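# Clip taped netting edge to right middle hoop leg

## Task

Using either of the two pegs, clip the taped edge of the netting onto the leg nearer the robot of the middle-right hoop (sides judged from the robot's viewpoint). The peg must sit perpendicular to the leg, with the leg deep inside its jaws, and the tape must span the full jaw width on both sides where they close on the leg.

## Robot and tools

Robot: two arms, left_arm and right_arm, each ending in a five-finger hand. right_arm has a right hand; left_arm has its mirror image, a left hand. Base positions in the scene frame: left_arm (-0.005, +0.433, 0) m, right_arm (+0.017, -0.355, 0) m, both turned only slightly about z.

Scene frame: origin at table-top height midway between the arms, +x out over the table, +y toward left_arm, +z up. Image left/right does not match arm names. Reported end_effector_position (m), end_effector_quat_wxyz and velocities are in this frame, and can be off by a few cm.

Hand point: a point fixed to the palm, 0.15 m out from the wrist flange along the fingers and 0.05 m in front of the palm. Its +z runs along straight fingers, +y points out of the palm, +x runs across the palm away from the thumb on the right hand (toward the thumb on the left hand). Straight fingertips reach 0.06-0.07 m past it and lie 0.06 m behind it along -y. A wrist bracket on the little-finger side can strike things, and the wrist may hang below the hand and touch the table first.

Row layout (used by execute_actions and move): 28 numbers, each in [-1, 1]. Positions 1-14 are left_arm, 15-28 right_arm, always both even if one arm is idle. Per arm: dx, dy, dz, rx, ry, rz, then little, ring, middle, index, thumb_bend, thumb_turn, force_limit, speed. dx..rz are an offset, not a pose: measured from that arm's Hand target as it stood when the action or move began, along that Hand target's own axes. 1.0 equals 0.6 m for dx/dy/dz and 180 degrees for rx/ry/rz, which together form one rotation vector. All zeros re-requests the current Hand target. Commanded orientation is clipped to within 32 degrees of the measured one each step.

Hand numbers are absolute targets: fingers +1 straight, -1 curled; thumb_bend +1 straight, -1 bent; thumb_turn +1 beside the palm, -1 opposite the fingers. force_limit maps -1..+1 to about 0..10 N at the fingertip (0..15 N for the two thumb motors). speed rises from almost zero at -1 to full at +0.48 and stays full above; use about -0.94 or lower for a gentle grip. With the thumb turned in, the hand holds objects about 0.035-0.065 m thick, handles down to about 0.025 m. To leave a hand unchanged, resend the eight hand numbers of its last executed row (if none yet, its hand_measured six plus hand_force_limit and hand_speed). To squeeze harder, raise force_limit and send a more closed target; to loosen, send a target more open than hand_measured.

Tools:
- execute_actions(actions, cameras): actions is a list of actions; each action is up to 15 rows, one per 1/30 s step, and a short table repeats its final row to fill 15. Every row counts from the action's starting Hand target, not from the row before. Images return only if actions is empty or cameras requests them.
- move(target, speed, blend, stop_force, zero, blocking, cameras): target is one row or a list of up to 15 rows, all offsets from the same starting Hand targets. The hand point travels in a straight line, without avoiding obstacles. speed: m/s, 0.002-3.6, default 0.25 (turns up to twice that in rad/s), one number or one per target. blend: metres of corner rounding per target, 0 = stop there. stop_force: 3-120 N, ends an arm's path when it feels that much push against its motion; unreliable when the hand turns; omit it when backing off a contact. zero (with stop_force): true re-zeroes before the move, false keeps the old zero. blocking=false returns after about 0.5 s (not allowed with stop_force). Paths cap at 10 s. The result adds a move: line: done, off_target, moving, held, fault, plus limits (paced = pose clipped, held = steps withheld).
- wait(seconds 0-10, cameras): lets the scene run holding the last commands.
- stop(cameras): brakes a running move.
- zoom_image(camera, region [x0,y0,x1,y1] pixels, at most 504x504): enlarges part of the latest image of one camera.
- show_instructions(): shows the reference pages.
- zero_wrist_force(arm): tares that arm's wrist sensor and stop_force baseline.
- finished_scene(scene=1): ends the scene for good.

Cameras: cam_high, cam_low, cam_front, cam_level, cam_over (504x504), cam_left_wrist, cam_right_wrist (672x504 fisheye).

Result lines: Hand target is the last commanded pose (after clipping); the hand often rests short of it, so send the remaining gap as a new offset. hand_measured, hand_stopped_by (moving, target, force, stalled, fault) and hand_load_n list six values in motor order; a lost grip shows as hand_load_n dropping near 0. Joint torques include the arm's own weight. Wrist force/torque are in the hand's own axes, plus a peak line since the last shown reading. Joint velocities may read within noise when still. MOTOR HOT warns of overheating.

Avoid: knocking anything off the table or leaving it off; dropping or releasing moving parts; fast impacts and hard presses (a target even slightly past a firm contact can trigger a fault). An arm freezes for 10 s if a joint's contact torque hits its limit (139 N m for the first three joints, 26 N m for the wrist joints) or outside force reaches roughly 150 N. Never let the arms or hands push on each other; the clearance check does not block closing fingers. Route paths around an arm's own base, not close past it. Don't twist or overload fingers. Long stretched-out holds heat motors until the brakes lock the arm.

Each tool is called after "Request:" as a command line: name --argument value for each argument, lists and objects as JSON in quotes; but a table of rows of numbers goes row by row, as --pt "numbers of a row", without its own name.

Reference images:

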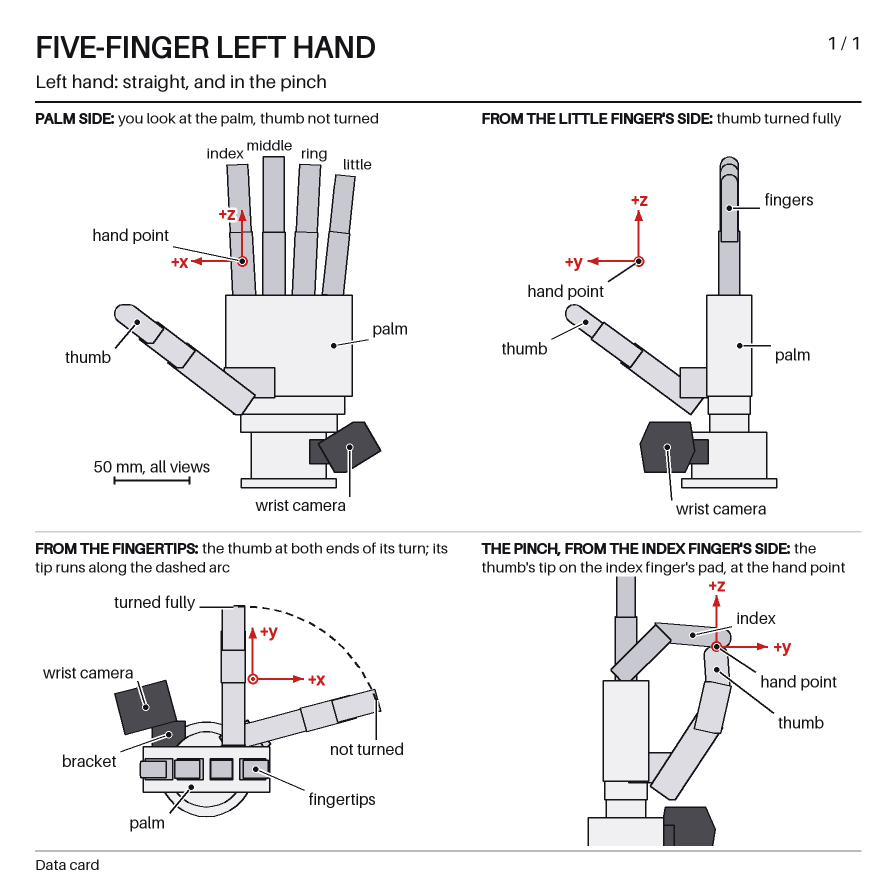

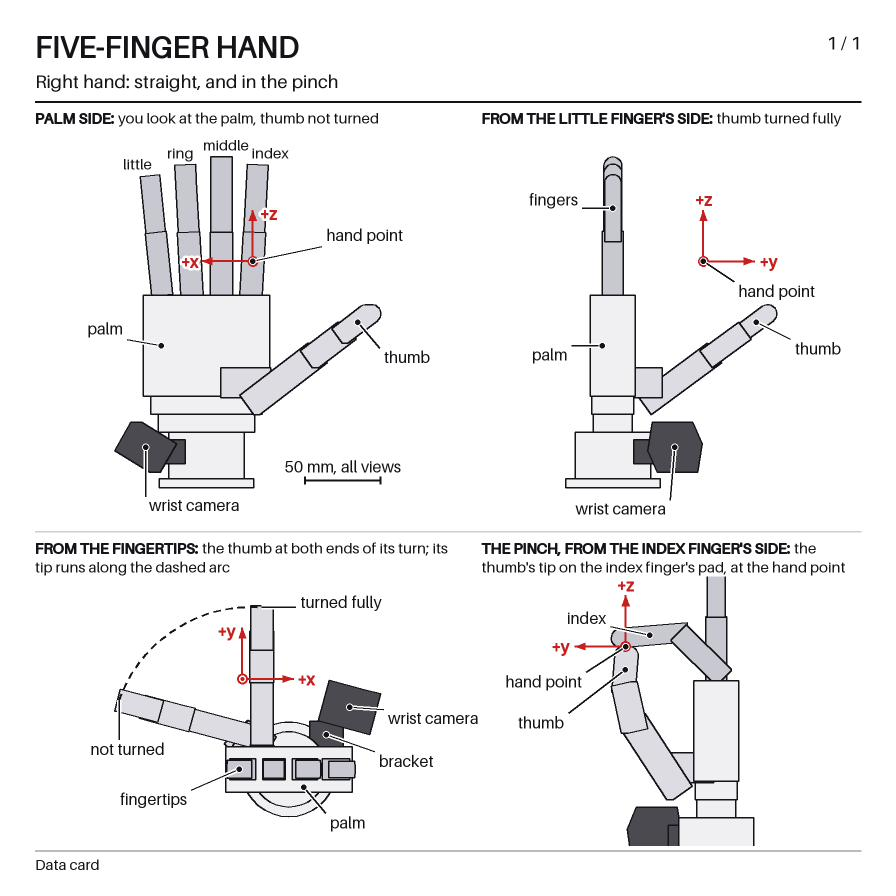

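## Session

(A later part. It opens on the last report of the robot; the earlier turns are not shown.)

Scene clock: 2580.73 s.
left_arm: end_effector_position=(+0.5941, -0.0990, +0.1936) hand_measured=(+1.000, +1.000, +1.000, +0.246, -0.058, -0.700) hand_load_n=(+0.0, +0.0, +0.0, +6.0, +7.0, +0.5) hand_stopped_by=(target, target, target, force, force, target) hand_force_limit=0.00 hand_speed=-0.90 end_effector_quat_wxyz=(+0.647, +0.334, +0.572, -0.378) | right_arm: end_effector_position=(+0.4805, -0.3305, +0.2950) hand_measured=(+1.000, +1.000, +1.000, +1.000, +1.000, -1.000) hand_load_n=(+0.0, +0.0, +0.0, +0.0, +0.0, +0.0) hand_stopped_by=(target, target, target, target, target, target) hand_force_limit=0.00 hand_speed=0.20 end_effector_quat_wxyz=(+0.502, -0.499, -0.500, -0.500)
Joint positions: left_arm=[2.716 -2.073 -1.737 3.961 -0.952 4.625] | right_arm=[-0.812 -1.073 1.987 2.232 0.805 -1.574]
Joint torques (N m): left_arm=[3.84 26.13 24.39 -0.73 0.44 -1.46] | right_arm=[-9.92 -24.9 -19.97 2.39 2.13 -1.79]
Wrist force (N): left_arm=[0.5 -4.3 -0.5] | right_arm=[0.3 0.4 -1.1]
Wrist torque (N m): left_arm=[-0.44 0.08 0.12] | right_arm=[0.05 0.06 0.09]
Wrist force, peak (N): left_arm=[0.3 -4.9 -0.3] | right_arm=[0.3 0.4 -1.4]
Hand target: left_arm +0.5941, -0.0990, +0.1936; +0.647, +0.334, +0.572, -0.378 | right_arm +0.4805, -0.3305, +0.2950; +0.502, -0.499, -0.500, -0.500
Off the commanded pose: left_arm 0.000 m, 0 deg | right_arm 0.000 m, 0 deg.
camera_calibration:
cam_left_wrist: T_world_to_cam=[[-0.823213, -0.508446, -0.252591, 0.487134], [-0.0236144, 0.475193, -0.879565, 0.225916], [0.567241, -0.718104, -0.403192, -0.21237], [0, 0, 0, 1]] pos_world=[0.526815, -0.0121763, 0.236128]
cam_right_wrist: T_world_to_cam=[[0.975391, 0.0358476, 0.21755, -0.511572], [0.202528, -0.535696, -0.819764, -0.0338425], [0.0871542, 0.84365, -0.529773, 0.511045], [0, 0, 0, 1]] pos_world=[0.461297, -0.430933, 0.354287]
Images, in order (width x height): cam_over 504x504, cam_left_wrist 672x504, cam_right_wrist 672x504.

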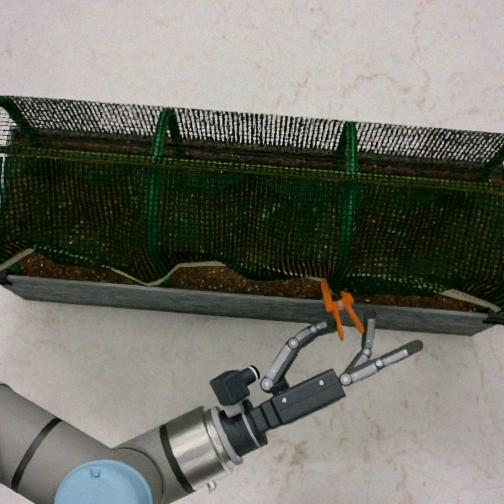

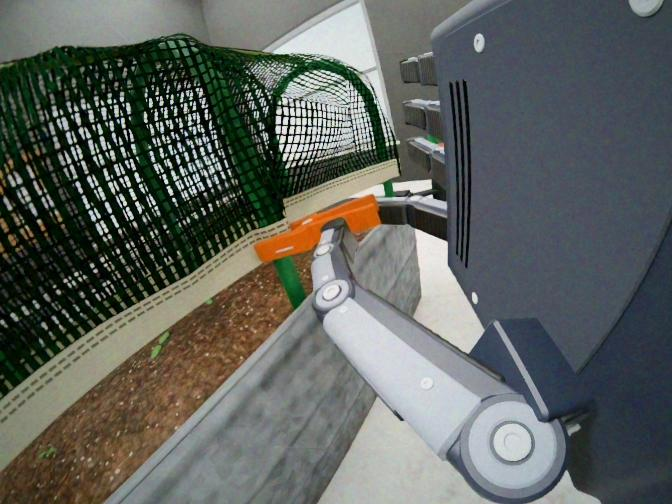

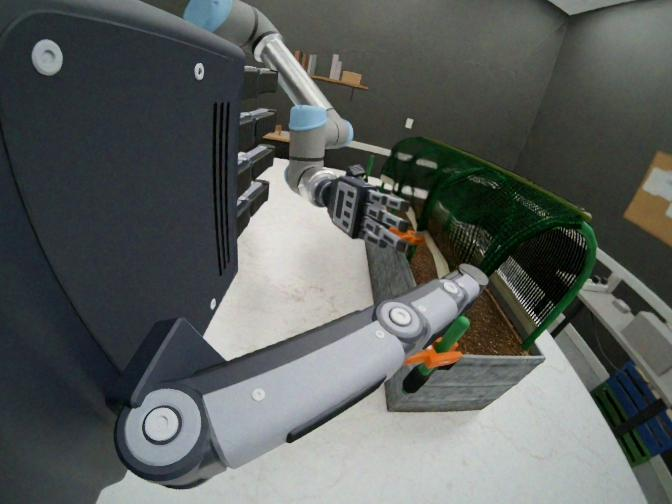

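Request:
move --target '[0,0,-0.0063,0,0,0,1,1,1,0.2,-0.15,-0.7,0.0,-0.9,0,0,0,0,0,0,1,1,1,1,1,-1,0,0.2]' --speed 0.02 --cameras '["cam_left_wrist", "cam_over", "cam_right_wrist"]'

Request:
zoom_image --camera "cam_left_wrist" --region '[235, 180, 375, 285]'

Request:
zoom_image --camera "cam_over" --region '[305, 275, 375, 345]'

Scene clock: 2589.00 s.
left_arm: end_effector_position=(+0.5923, -0.0958, +0.1931) hand_measured=(+1.000, +1.000, +1.000, +0.246, -0.058, -0.700) hand_load_n=(+0.0, +0.0, +0.0, +5.0, +4.5, +0.5) hand_stopped_by=(target, target, target, force, force, target) hand_force_limit=0.00 hand_speed=-0.90 end_effector_quat_wxyz=(+0.647, +0.334, +0.572, -0.378) | right_arm: end_effector_position=(+0.4805, -0.3305, +0.2950) hand_measured=(+1.000, +1.000, +1.000, +1.000, +1.000, -1.000) hand_load_n=(+0.0, +0.0, +0.0, +0.0, +0.0, +0.0) hand_stopped_by=(target, target, target, target, target, target) hand_force_limit=0.00 hand_speed=0.20 end_effector_quat_wxyz=(+0.502, -0.499, -0.500, -0.500)
Joint positions: left_arm=[2.72 -2.067 -1.748 3.967 -0.949 4.624] | right_arm=[-0.812 -1.073 1.987 2.232 0.805 -1.574]
Joint torques (N m): left_arm=[7.78 45.81 5.75 3.91 1.59 -1.31] | right_arm=[-9.52 -25.14 -19.38 2.37 2.44 -1.69]
Wrist force (N): left_arm=[0.5 -6.1 0.8] | right_arm=[0.5 0.2 -1.1]
Wrist torque (N m): left_arm=[-0.46 0.08 0.14] | right_arm=[0.02 0.04 0.09]
Wrist force, peak (N): left_arm=[0.5 -6.1 0.8] | right_arm=[0.5 0.5 -1.3]
Hand target: left_arm +0.5922, -0.0957, +0.1931; +0.647, +0.334, +0.572, -0.378 | right_arm +0.4805, -0.3305, +0.2950; +0.502, -0.499, -0.500, -0.500
Off the commanded pose: left_arm 0.000 m, 0 deg | right_arm 0.000 m, 0 deg.
move: done
camera_calibration:
cam_left_wrist: T_world_to_cam=[[-0.823213, -0.508446, -0.252591, 0.487178], [-0.0236144, 0.475193, -0.879565, 0.224001], [0.567241, -0.718104, -0.403192, -0.209213], [0, 0, 0, 1]] pos_world=[0.525015, -0.00897628, 0.235728]
cam_right_wrist: T_world_to_cam=[[0.975391, 0.0358476, 0.21755, -0.511572], [0.202528, -0.535696, -0.819764, -0.0338425], [0.0871542, 0.84365, -0.529773, 0.511045], [0, 0, 0, 1]] pos_world=[0.461297, -0.430933, 0.354287]
Images, in order (width x height): cam_over 504x504, cam_left_wrist 672x504, cam_right_wrist 672x504.

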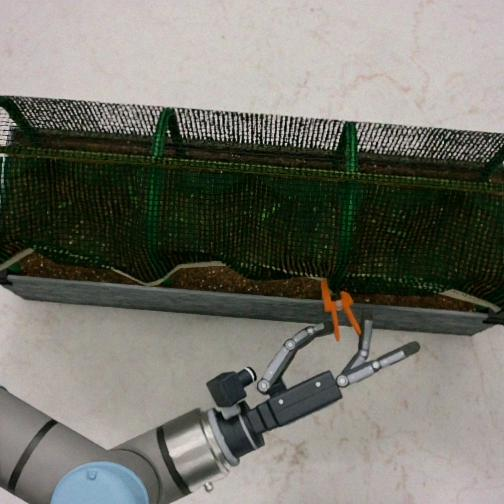

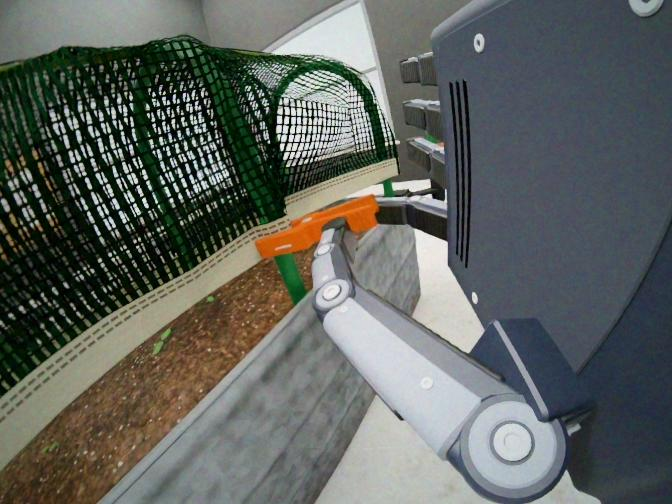

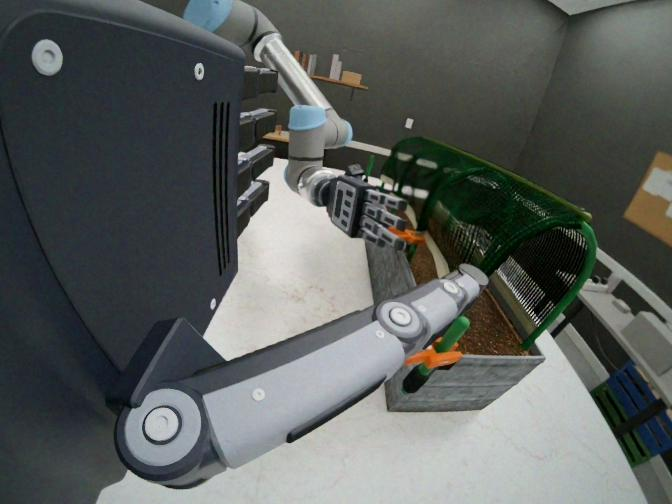

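Scaled by 3.600 from the camera's 672x504 image, which has a finer 960x720 frame.

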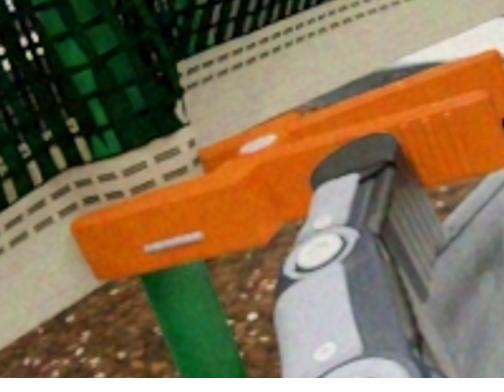

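Scaled by 7.200.

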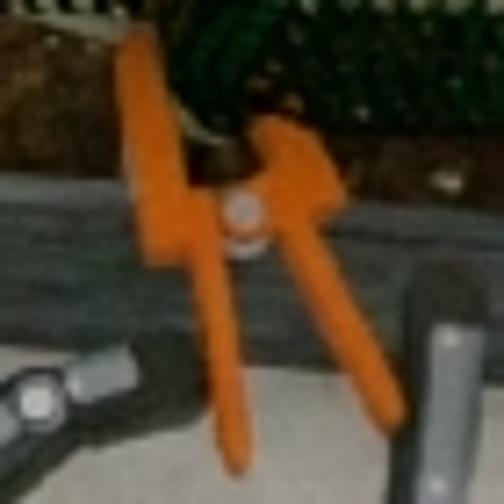

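Request:
execute_actions --actions '[[[0,0,0,0,0,0,1,1,1,0.16,-0.13,-0.66,1.0,-0.7,0,0,0,0,0,0,1,1,1,1,1,-1,0,0.2]],[[0,0,0,0,0,0,1,1,1,0.16,-0.13,-0.66,1.0,-0.7,0,0,0,0,0,0,1,1,1,1,1,-1,0,0.2]],[[0,0,0,0,0,0,1,1,1,0.16,-0.2,-0.6,1.0,-0.8,0,0,0,0,0,0,1,1,1,1,1,-1,0,0.2]],[[0,0,0,0,0,0,1,1,1,0.16,-0.2,-0.6,1.0,-0.8,0,0,0,0,0,0,1,1,1,1,1,-1,0,0.2]]]' --cameras '["cam_left_wrist", "cam_over", "cam_right_wrist"]'

Request:
zoom_image --camera "cam_left_wrist" --region '[235, 180, 375, 285]'

Request:
zoom_image --camera "cam_over" --region '[305, 275, 375, 345]'

Scene clock: 2596.17 s.
left_arm: end_effector_position=(+0.5922, -0.0957, +0.1931) hand_measured=(+1.000, +1.000, +1.000, +0.196, -0.192, -0.600) hand_load_n=(-0.5, +0.0, +0.0, +13.0, +11.0, +0.0) hand_stopped_by=(target, target, target, force, target, target) hand_force_limit=1.00 hand_speed=-0.80 end_effector_quat_wxyz=(+0.647, +0.334, +0.572, -0.378) | right_arm: end_effector_position=(+0.4805, -0.3305, +0.2950) hand_measured=(+1.000, +1.000, +1.000, +1.000, +1.000, -1.000) hand_load_n=(+0.0, +0.0, +0.0, +0.0, +0.0, +0.5) hand_stopped_by=(target, target, target, target, target, target) hand_force_limit=0.00 hand_speed=0.20 end_effector_quat_wxyz=(+0.502, -0.499, -0.500, -0.500)
Joint positions: left_arm=[2.72 -2.067 -1.749 3.967 -0.948 4.624] | right_arm=[-0.812 -1.073 1.987 2.232 0.805 -1.574]
Joint torques (N m): left_arm=[8.86 44.66 10.1 3.82 -3.04 -1.06] | right_arm=[-9.23 -24.83 -19.57 2.26 2.31 -1.62]
Wrist force (N): left_arm=[0.2 -6.6 0.8] | right_arm=[0.4 0.4 -1.2]
Wrist torque (N m): left_arm=[-0.47 0.11 0.13] | right_arm=[0.04 0.05 0.09]
Wrist force, peak (N): left_arm=[0.2 -8.5 0.6] | right_arm=[0.4 0.4 -1.5]
Hand target: left_arm +0.5922, -0.0957, +0.1931; +0.647, +0.334, +0.572, -0.378 | right_arm +0.4805, -0.3305, +0.2950; +0.502, -0.499, -0.500, -0.500
Off the commanded pose: left_arm 0.000 m, 0 deg | right_arm 0.000 m, 0 deg.
camera_calibration:
cam_left_wrist: T_world_to_cam=[[-0.823213, -0.508446, -0.252591, 0.487229], [-0.0236144, 0.475193, -0.879565, 0.223954], [0.567241, -0.718104, -0.403192, -0.209141], [0, 0, 0, 1]] pos_world=[0.525015, -0.00887628, 0.235728]
cam_right_wrist: T_world_to_cam=[[0.975391, 0.0358476, 0.21755, -0.511572], [0.202528, -0.535696, -0.819764, -0.0338425], [0.0871542, 0.84365, -0.529773, 0.511045], [0, 0, 0, 1]] pos_world=[0.461297, -0.430933, 0.354287]
Images, in order (width x height): cam_over 504x504, cam_left_wrist 672x504, cam_right_wrist 672x504.

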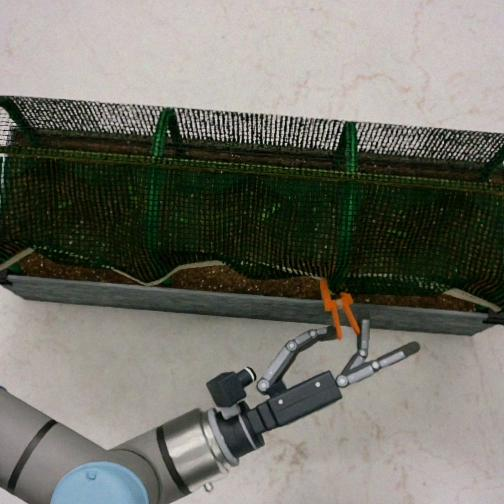

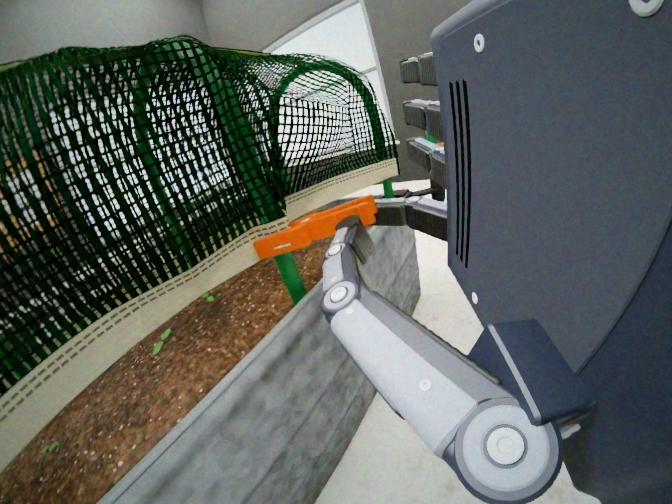

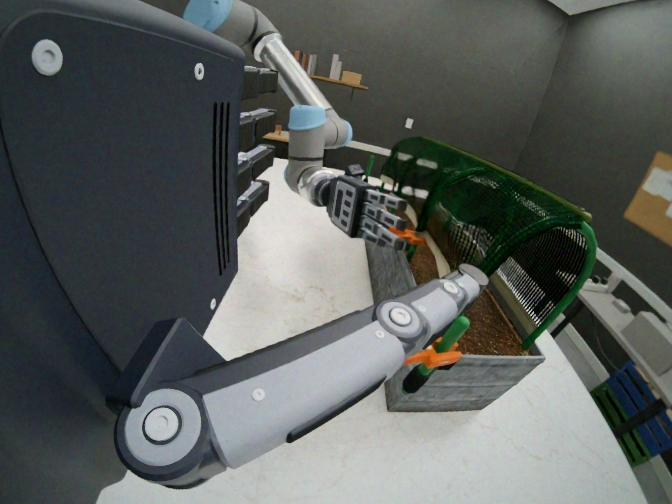

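Scaled by 3.600 from the camera's 672x504 image, which has a finer 960x720 frame.

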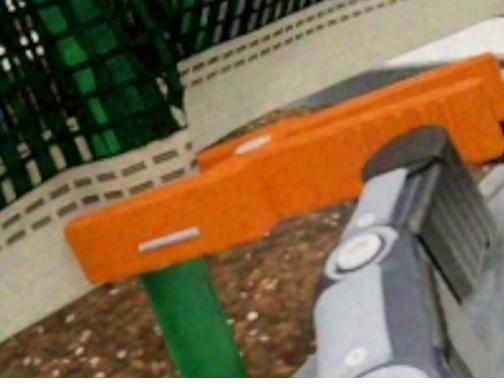

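Scaled by 7.200.

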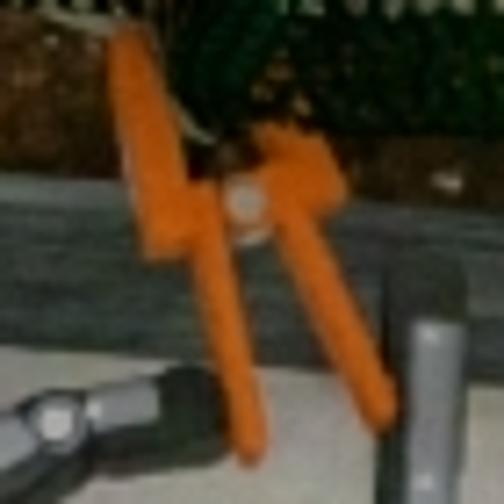

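Request:
execute_actions --actions '[[[0,0,0,0,0,0,1,1,1,0.16,-0.27,-0.54,1.0,-0.8,0,0,0,0,0,0,1,1,1,1,1,-1,0,0.2]],[[0,0,0,0,0,0,1,1,1,0.16,-0.27,-0.54,1.0,-0.8,0,0,0,0,0,0,1,1,1,1,1,-1,0,0.2]],[[0,0,0,0,0,0,1,1,1,0.27,-0.27,-0.54,1.0,-0.5,0,0,0,0,0,0,1,1,1,1,1,-1,0,0.2]],[[0,0,0,0,0,0,1,1,1,0.12,-0.27,-0.54,1.0,0.0,0,0,0,0,0,0,1,1,1,1,1,-1,0,0.2]]]' --cameras '["cam_left_wrist", "cam_over", "cam_right_wrist"]'

Request:
zoom_image --camera "cam_left_wrist" --region '[235, 180, 375, 285]'

Request:
zoom_image --camera "cam_over" --region '[305, 275, 375, 345]'

Scene clock: 2602.60 s.
left_arm: end_effector_position=(+0.5922, -0.0957, +0.1931) hand_measured=(+1.000, +1.000, +1.000, +0.194, -0.264, -0.540) hand_load_n=(+0.0, +0.0, +0.0, +12.0, +9.5, +0.0) hand_stopped_by=(target, target, target, force, target, target) hand_force_limit=1.00 hand_speed=0.00 end_effector_quat_wxyz=(+0.647, +0.334, +0.572, -0.378) | right_arm: end_effector_position=(+0.4805, -0.3305, +0.2950) hand_measured=(+1.000, +1.000, +1.000, +1.000, +1.000, -1.000) hand_load_n=(+0.0, +0.0, +0.0, +0.0, +0.0, +0.5) hand_stopped_by=(target, target, target, target, target, target) hand_force_limit=0.00 hand_speed=0.20 end_effector_quat_wxyz=(+0.502, -0.499, -0.500, -0.500)
Joint positions: left_arm=[2.72 -2.067 -1.749 3.967 -0.948 4.624] | right_arm=[-0.812 -1.073 1.987 2.232 0.805 -1.574]
Joint torques (N m): left_arm=[-1.54 42.39 14.76 2.23 -0.62 -0.46] | right_arm=[-9.31 -25.76 -19.61 2.17 2.28 -1.46]
Wrist force (N): left_arm=[0.3 -3.8 1.6] | right_arm=[0.4 0.3 -0.9]
Wrist torque (N m): left_arm=[-0.38 0.14 0.09] | right_arm=[0.02 0.05 0.09]
Wrist force, peak (N): left_arm=[0.2 -6.7 0.7] | right_arm=[0.6 0.5 -1.4]
Hand target: left_arm +0.5922, -0.0957, +0.1931; +0.647, +0.334, +0.572, -0.378 | right_arm +0.4805, -0.3305, +0.2950; +0.502, -0.499, -0.500, -0.500
Off the commanded pose: left_arm 0.000 m, 0 deg | right_arm 0.000 m, 0 deg.
camera_calibration:
cam_left_wrist: T_world_to_cam=[[-0.823213, -0.508446, -0.252591, 0.487229], [-0.0236144, 0.475193, -0.879565, 0.223954], [0.567241, -0.718104, -0.403192, -0.209141], [0, 0, 0, 1]] pos_world=[0.525015, -0.00887628, 0.235728]
cam_right_wrist: T_world_to_cam=[[0.975391, 0.0358476, 0.21755, -0.511572], [0.202528, -0.535696, -0.819764, -0.0338425], [0.0871542, 0.84365, -0.529773, 0.511045], [0, 0, 0, 1]] pos_world=[0.461297, -0.430933, 0.354287]
Images, in order (width x height): cam_over 504x504, cam_left_wrist 672x504, cam_right_wrist 672x504.

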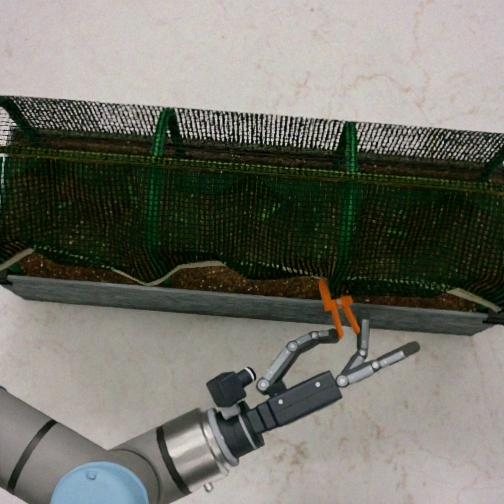

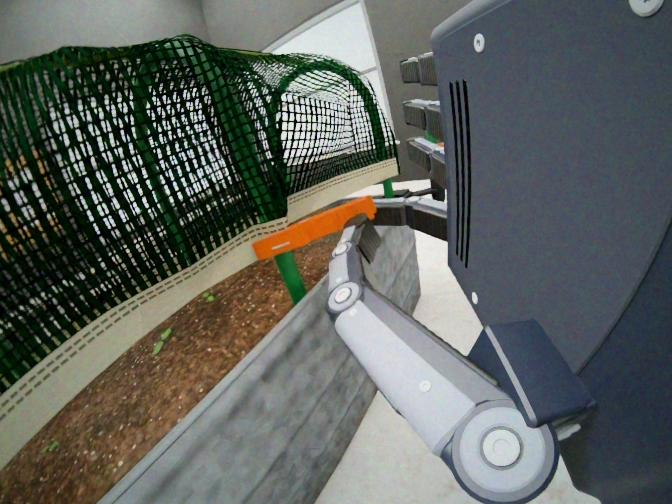

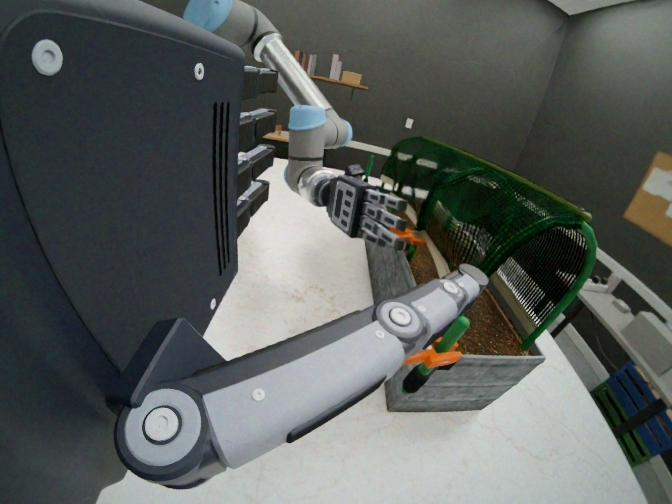

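Scaled by 3.600 from the camera's 672x504 image, which has a finer 960x720 frame.

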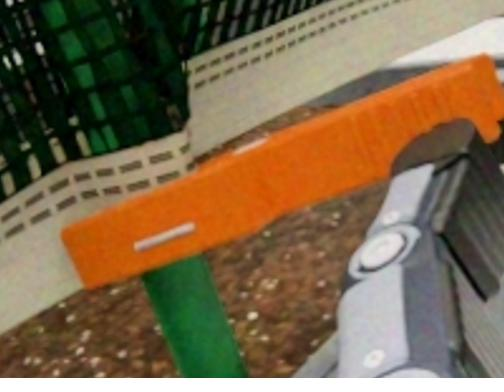

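Scaled by 7.200.

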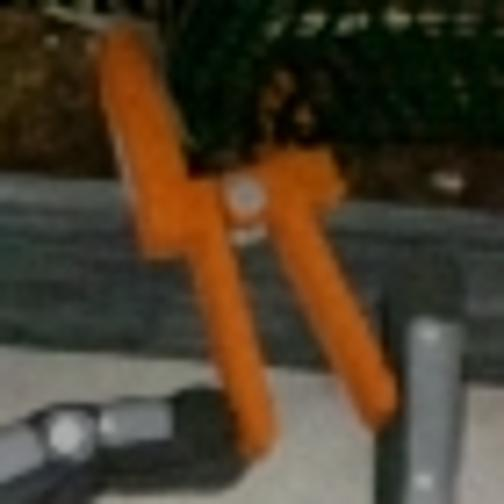

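Request:
execute_actions --actions '[[[0,0,0,0,0,0,1,1,1,0.12,-0.27,-0.44,1.0,-0.8,0,0,0,0,0,0,1,1,1,1,1,-1,0,0.2]],[[0,0,0,0,0,0,1,1,1,0.12,-0.27,-0.44,1.0,-0.8,0,0,0,0,0,0,1,1,1,1,1,-1,0,0.2]]]' --cameras '["cam_left_wrist", "cam_over", "cam_right_wrist"]'

Request:
zoom_image --camera "cam_left_wrist" --region '[235, 180, 375, 285]'

Request:
zoom_image --camera "cam_over" --region '[305, 275, 375, 345]'

Scene clock: 2608.60 s.
left_arm: end_effector_position=(+0.5922, -0.0957, +0.1931) hand_measured=(+1.000, +1.000, +1.000, +0.194, -0.264, -0.440) hand_load_n=(+0.0, +0.0, +0.0, +12.0, +7.0, -0.5) hand_stopped_by=(target, target, target, force, target, target) hand_force_limit=1.00 hand_speed=-0.80 end_effector_quat_wxyz=(+0.647, +0.334, +0.572, -0.378) | right_arm: end_effector_position=(+0.4805, -0.3305, +0.2950) hand_measured=(+1.000, +1.000, +1.000, +1.000, +1.000, -1.000) hand_load_n=(+0.0, +0.0, +0.0, +0.0, +0.0, +0.0) hand_stopped_by=(target, target, target, target, target, target) hand_force_limit=0.00 hand_speed=0.20 end_effector_quat_wxyz=(+0.502, -0.499, -0.500, -0.500)
Joint positions: left_arm=[2.72 -2.067 -1.749 3.967 -0.948 4.624] | right_arm=[-0.812 -1.073 1.987 2.232 0.805 -1.574]
Joint torques (N m): left_arm=[-5.77 40.51 19.8 1.15 1.47 0.04] | right_arm=[-8.57 -25.65 -19.68 2.3 2.31 -1.54]
Wrist force (N): left_arm=[0.2 -3.6 0.4] | right_arm=[0.4 0.4 -0.9]
Wrist torque (N m): left_arm=[-0.45 0.10 0.12] | right_arm=[0.04 0.04 0.09]
Wrist force, peak (N): left_arm=[0.3 -4.4 1.5] | right_arm=[0.8 0.4 -1.3]
Hand target: left_arm +0.5922, -0.0957, +0.1931; +0.647, +0.334, +0.572, -0.378 | right_arm +0.4805, -0.3305, +0.2950; +0.502, -0.499, -0.500, -0.500
Off the commanded pose: left_arm 0.000 m, 0 deg | right_arm 0.000 m, 0 deg.
camera_calibration:
cam_left_wrist: T_world_to_cam=[[-0.823213, -0.508446, -0.252591, 0.487229], [-0.0236144, 0.475193, -0.879565, 0.223954], [0.567241, -0.718104, -0.403192, -0.209141], [0, 0, 0, 1]] pos_world=[0.525015, -0.00887628, 0.235728]
cam_right_wrist: T_world_to_cam=[[0.975391, 0.0358476, 0.21755, -0.511572], [0.202528, -0.535696, -0.819764, -0.0338425], [0.0871542, 0.84365, -0.529773, 0.511045], [0, 0, 0, 1]] pos_world=[0.461297, -0.430933, 0.354287]
Images, in order (width x height): cam_over 504x504, cam_left_wrist 672x504, cam_right_wrist 672x504.

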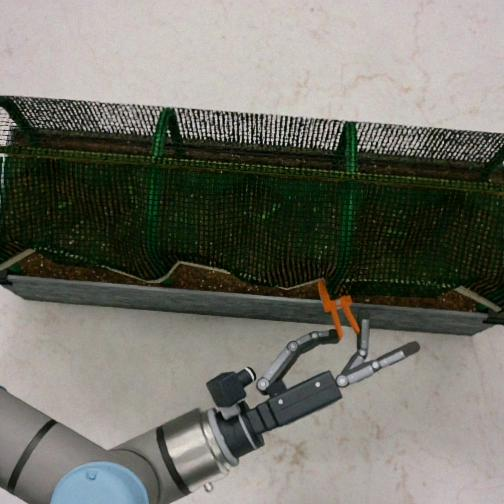

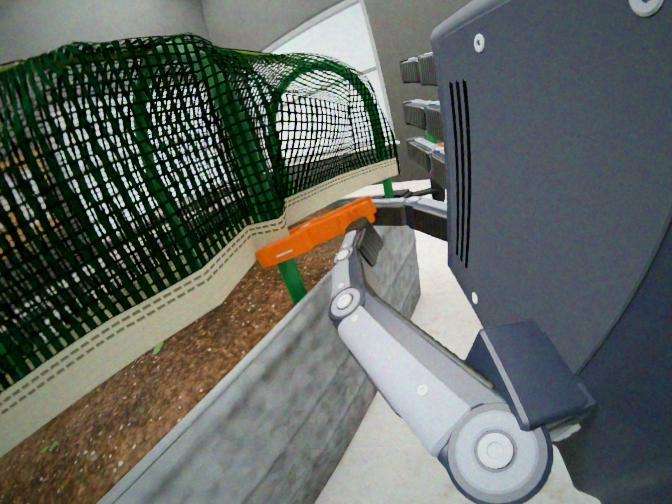

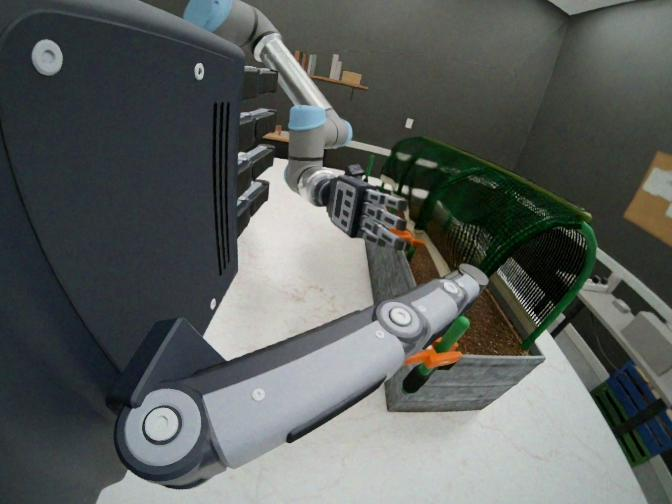

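Scaled by 3.600 from the camera's 672x504 image, which has a finer 960x720 frame.

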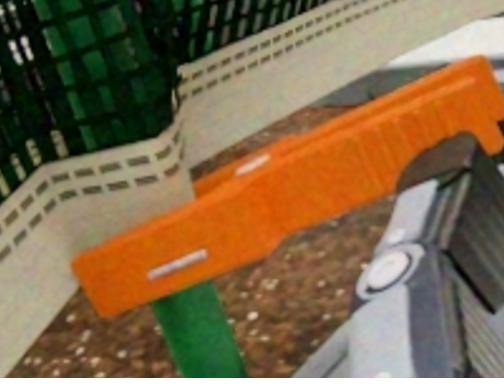

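Scaled by 7.200.

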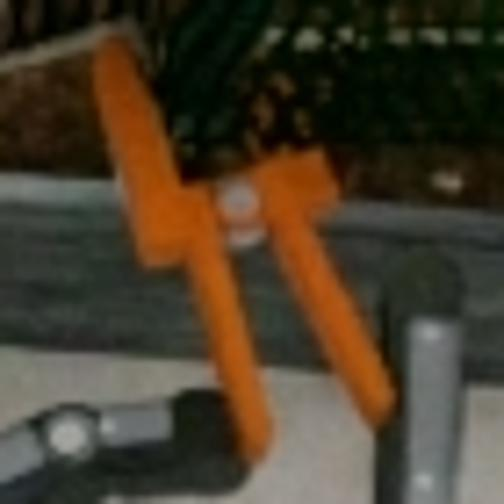

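Request:
move --target '[-0.0013,-0.0658,-0.0109,0,0,0,1,1,1,0.12,-0.27,-0.44,1.0,-0.8,0,0,0,0,0,0,1,1,1,1,1,-1,0,0.2]' --speed 0.04 --cameras '["cam_left_wrist", "cam_over", "cam_right_wrist", "cam_level"]'

Request:
zoom_image --camera "cam_left_wrist" --region '[195, 160, 375, 295]'

Request:
zoom_image --camera "cam_over" --region '[305, 275, 375, 345]'

Request:
zoom_image --camera "cam_level" --region '[290, 220, 380, 290]'

Scene clock: 2615.23 s.
left_arm: end_effector_position=(+0.5548, -0.1093, +0.1931) hand_measured=(+1.000, +1.000, +1.000, +0.194, -0.264, -0.440) hand_load_n=(+0.0, +0.0, +0.0, +11.5, +6.0, -0.5) hand_stopped_by=(target, target, target, force, target, target) hand_force_limit=1.00 hand_speed=-0.80 end_effector_quat_wxyz=(+0.647, +0.334, +0.572, -0.378) | right_arm: end_effector_position=(+0.4805, -0.3305, +0.2950) hand_measured=(+1.000, +1.000, +1.000, +1.000, +1.000, -1.000) hand_load_n=(+0.0, +0.0, +0.0, +0.0, +0.0, +0.0) hand_stopped_by=(target, target, target, target, target, target) hand_force_limit=0.00 hand_speed=0.20 end_effector_quat_wxyz=(+0.502, -0.499, -0.500, -0.500)
Joint positions: left_arm=[2.665 -2.03 -1.809 3.985 -1.004 4.634] | right_arm=[-0.812 -1.073 1.987 2.232 0.805 -1.574]
Joint torques (N m): left_arm=[-6.92 45.65 9.32 3.78 -3.02 1.63] | right_arm=[-8.75 -25.04 -20.41 2.28 2.22 -1.43]
Wrist force (N): left_arm=[0.3 -2.9 0.2] | right_arm=[0.6 0.5 -1.2]
Wrist torque (N m): left_arm=[-0.35 0.10 0.05] | right_arm=[0.07 0.03 0.11]
Wrist force, peak (N): left_arm=[0.2 -3.8 0.6] | right_arm=[0.6 0.2 -1.5]
Hand target: left_arm +0.5546, -0.1094, +0.1931; +0.647, +0.334, +0.572, -0.378 | right_arm +0.4805, -0.3305, +0.2950; +0.502, -0.499, -0.500, -0.500
Off the commanded pose: left_arm 0.000 m, 0 deg | right_arm 0.000 m, 0 deg.
move: done
camera_calibration:
cam_left_wrist: T_world_to_cam=[[-0.823213, -0.508446, -0.252591, 0.449501], [-0.0236144, 0.475193, -0.879565, 0.229445], [0.567241, -0.718104, -0.403192, -0.197732], [0, 0, 0, 1]] pos_world=[0.487615, -0.0224763, 0.235628]
cam_right_wrist: T_world_to_cam=[[0.975391, 0.0358476, 0.21755, -0.511572], [0.202528, -0.535696, -0.819764, -0.0338425], [0.0871542, 0.84365, -0.529773, 0.511045], [0, 0, 0, 1]] pos_world=[0.461297, -0.430933, 0.354287]
Images, in order (width x height): cam_level 504x504, cam_over 504x504, cam_left_wrist 672x504, cam_right_wrist 672x504.

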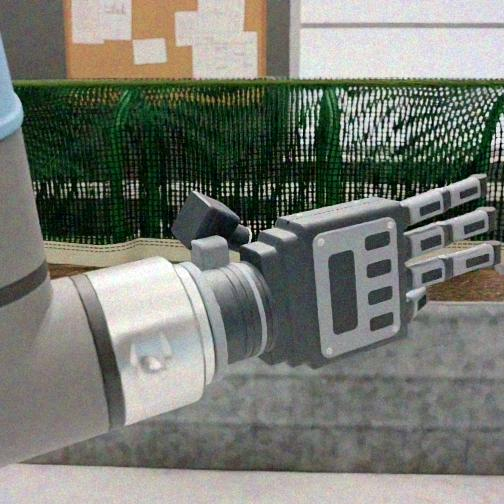

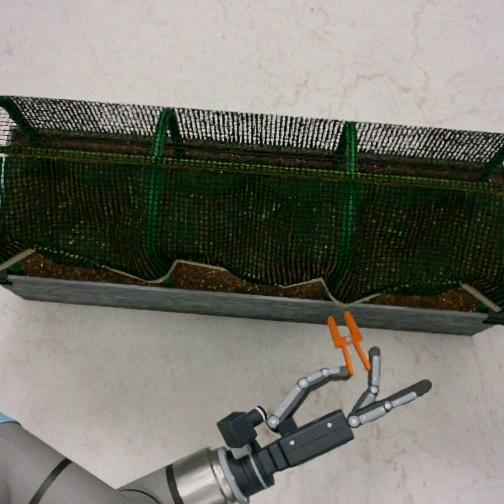

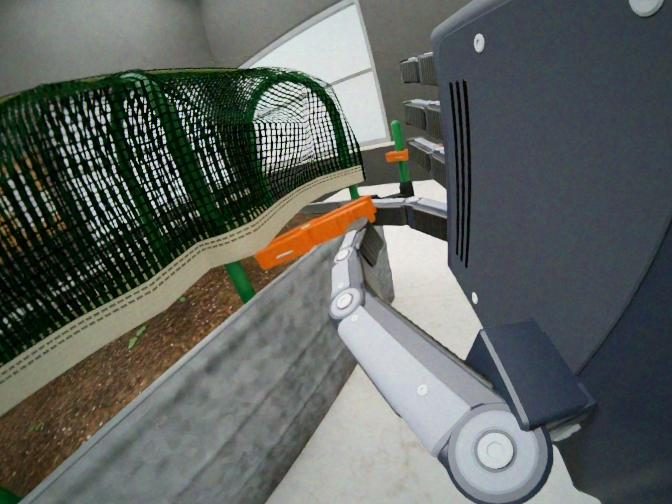

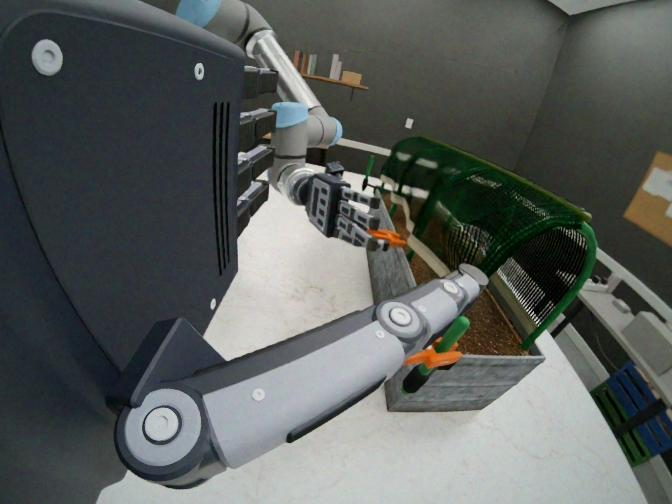

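Scaled by 2.800 from the camera's 672x504 image, which has a finer 960x720 frame.

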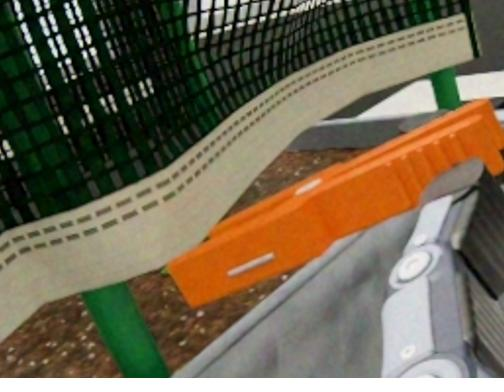

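Scaled by 7.200.

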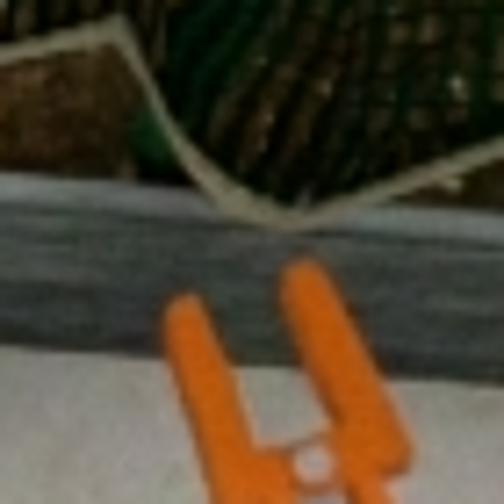

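Scaled by 5.600.

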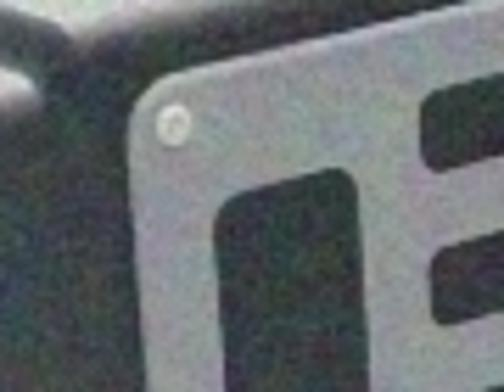

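Request:
zoom_image --camera "cam_left_wrist" --region '[245, 185, 385, 290]'

Request:
zoom_image --camera "cam_over" --region '[315, 300, 385, 370]'

Request:
zoom_image --camera "cam_right_wrist" --region '[350, 200, 430, 260]'

Scaled by 3.600 from the camera's 672x504 image, which has a finer 960x720 frame.

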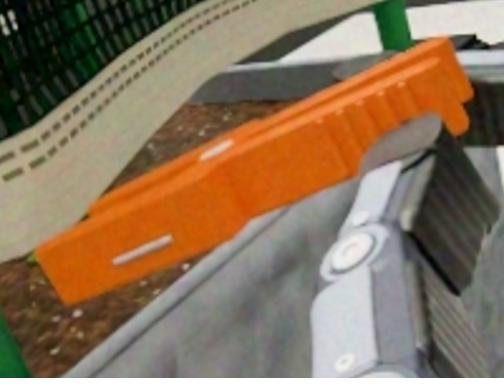

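Scaled by 7.200.

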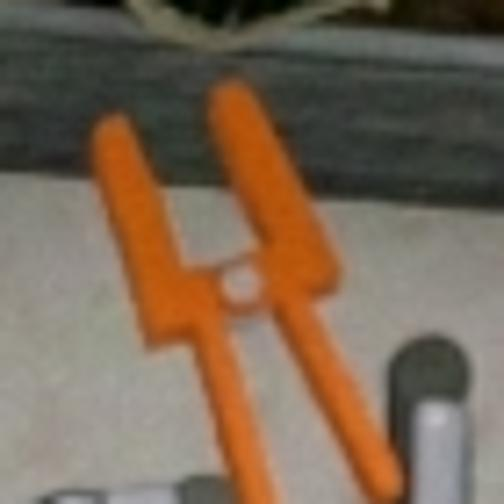

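Scaled by 6.300 from the camera's 672x504 image, which has a finer 960x720 frame.

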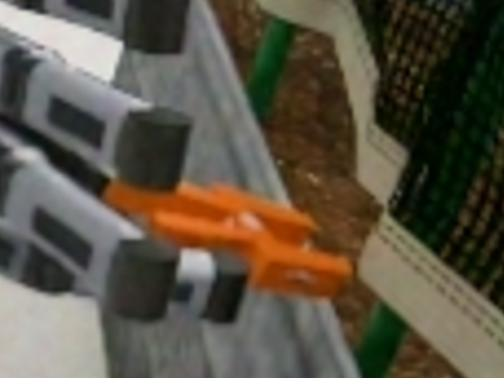

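Request:
execute_actions --actions '[[[0,0,0,0,0,0,1,1,1,0.12,-0.31,-0.40,1.0,-0.8,0,0,0,0,0,0,1,1,1,1,1,-1,0,0.2]],[[0,0,0,0,0,0,1,1,1,0.12,-0.31,-0.40,1.0,-0.8,0,0,0,0,0,0,1,1,1,1,1,-1,0,0.2]]]' --cameras '["cam_left_wrist", "cam_over", "cam_right_wrist"]'

Request:
zoom_image --camera "cam_left_wrist" --region '[245, 185, 385, 290]'

Request:
zoom_image --camera "cam_over" --region '[315, 305, 385, 375]'

Scene clock: 2638.03 s.
left_arm: end_effector_position=(+0.5546, -0.1094, +0.1931) hand_measured=(+1.000, +1.000, +1.000, +0.194, -0.308, -0.400) hand_load_n=(+0.0, +0.0, +0.0, +11.5, +4.0, -0.5) hand_stopped_by=(target, target, target, force, target, target) hand_force_limit=1.00 hand_speed=-0.80 end_effector_quat_wxyz=(+0.647, +0.334, +0.572, -0.378) | right_arm: end_effector_position=(+0.4805, -0.3305, +0.2950) hand_measured=(+1.000, +1.000, +1.000, +1.000, +1.000, -1.000) hand_load_n=(+0.0, +0.0, +0.0, +0.0, +0.0, +0.0) hand_stopped_by=(target, target, target, target, target, target) hand_force_limit=0.00 hand_speed=0.20 end_effector_quat_wxyz=(+0.502, -0.499, -0.500, -0.500)
Joint positions: left_arm=[2.664 -2.03 -1.809 3.985 -1.004 4.634] | right_arm=[-0.812 -1.073 1.987 2.232 0.805 -1.574]
Joint torques (N m): left_arm=[-7.55 44.37 8.19 3.99 -2.37 1.82] | right_arm=[-8.74 -25.37 -19.41 2.2 2.19 -1.39]
Wrist force (N): left_arm=[0.3 -2.9 0.5] | right_arm=[0.2 0.2 -0.9]
Wrist torque (N m): left_arm=[-0.37 0.12 0.04] | right_arm=[0.01 0.07 0.09]
Wrist force, peak (N): left_arm=[0.1 -3.2 0.0] | right_arm=[0.5 0.3 -1.4]
Hand target: left_arm +0.5546, -0.1094, +0.1931; +0.647, +0.334, +0.572, -0.378 | right_arm +0.4805, -0.3305, +0.2950; +0.502, -0.499, -0.500, -0.500
Off the commanded pose: left_arm 0.000 m, 0 deg | right_arm 0.000 m, 0 deg.
camera_calibration:
cam_left_wrist: T_world_to_cam=[[-0.823213, -0.508446, -0.252591, 0.449285], [-0.0236144, 0.475193, -0.879565, 0.229488], [0.567241, -0.718104, -0.403192, -0.197691], [0, 0, 0, 1]] pos_world=[0.487415, -0.0225763, 0.235628]
cam_right_wrist: T_world_to_cam=[[0.975391, 0.0358476, 0.21755, -0.511572], [0.202528, -0.535696, -0.819764, -0.0338425], [0.0871542, 0.84365, -0.529773, 0.511045], [0, 0, 0, 1]] pos_world=[0.461297, -0.430933, 0.354287]
Images, in order (width x height): cam_over 504x504, cam_left_wrist 672x504, cam_right_wrist 672x504.

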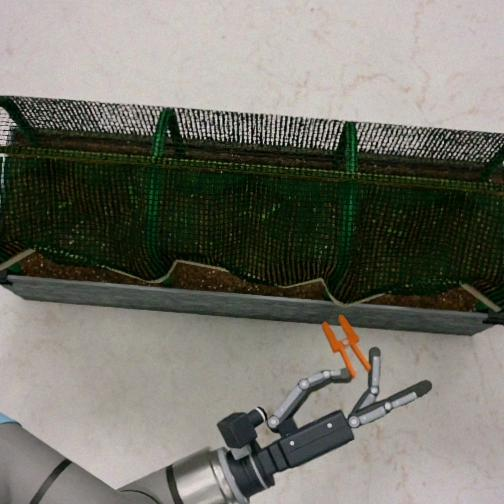

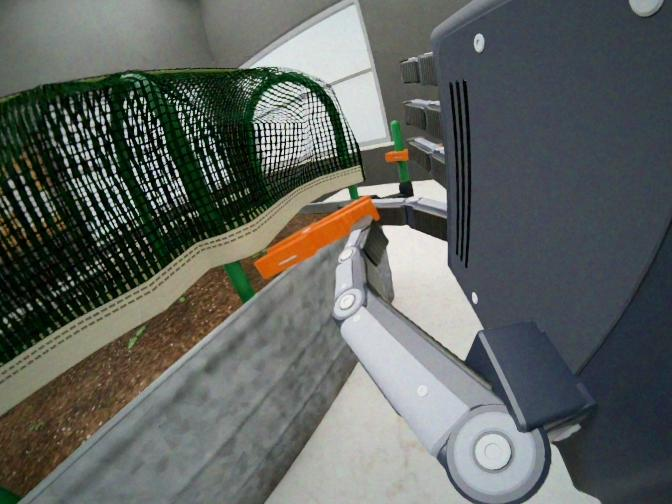

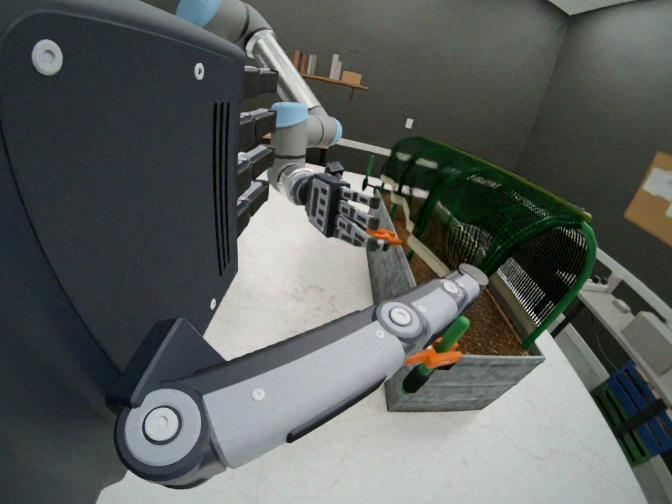

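Scaled by 3.600 from the camera's 672x504 image, which has a finer 960x720 frame.

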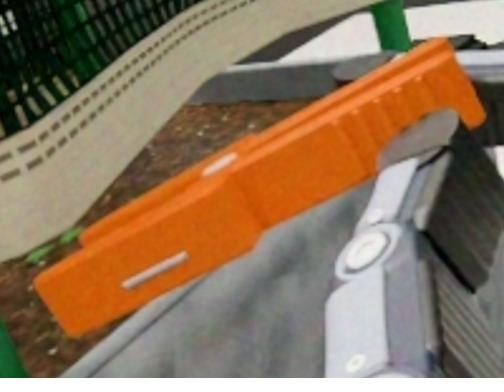

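Scaled by 7.200.

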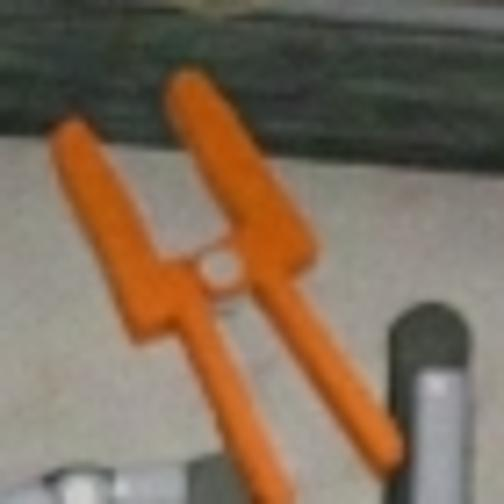

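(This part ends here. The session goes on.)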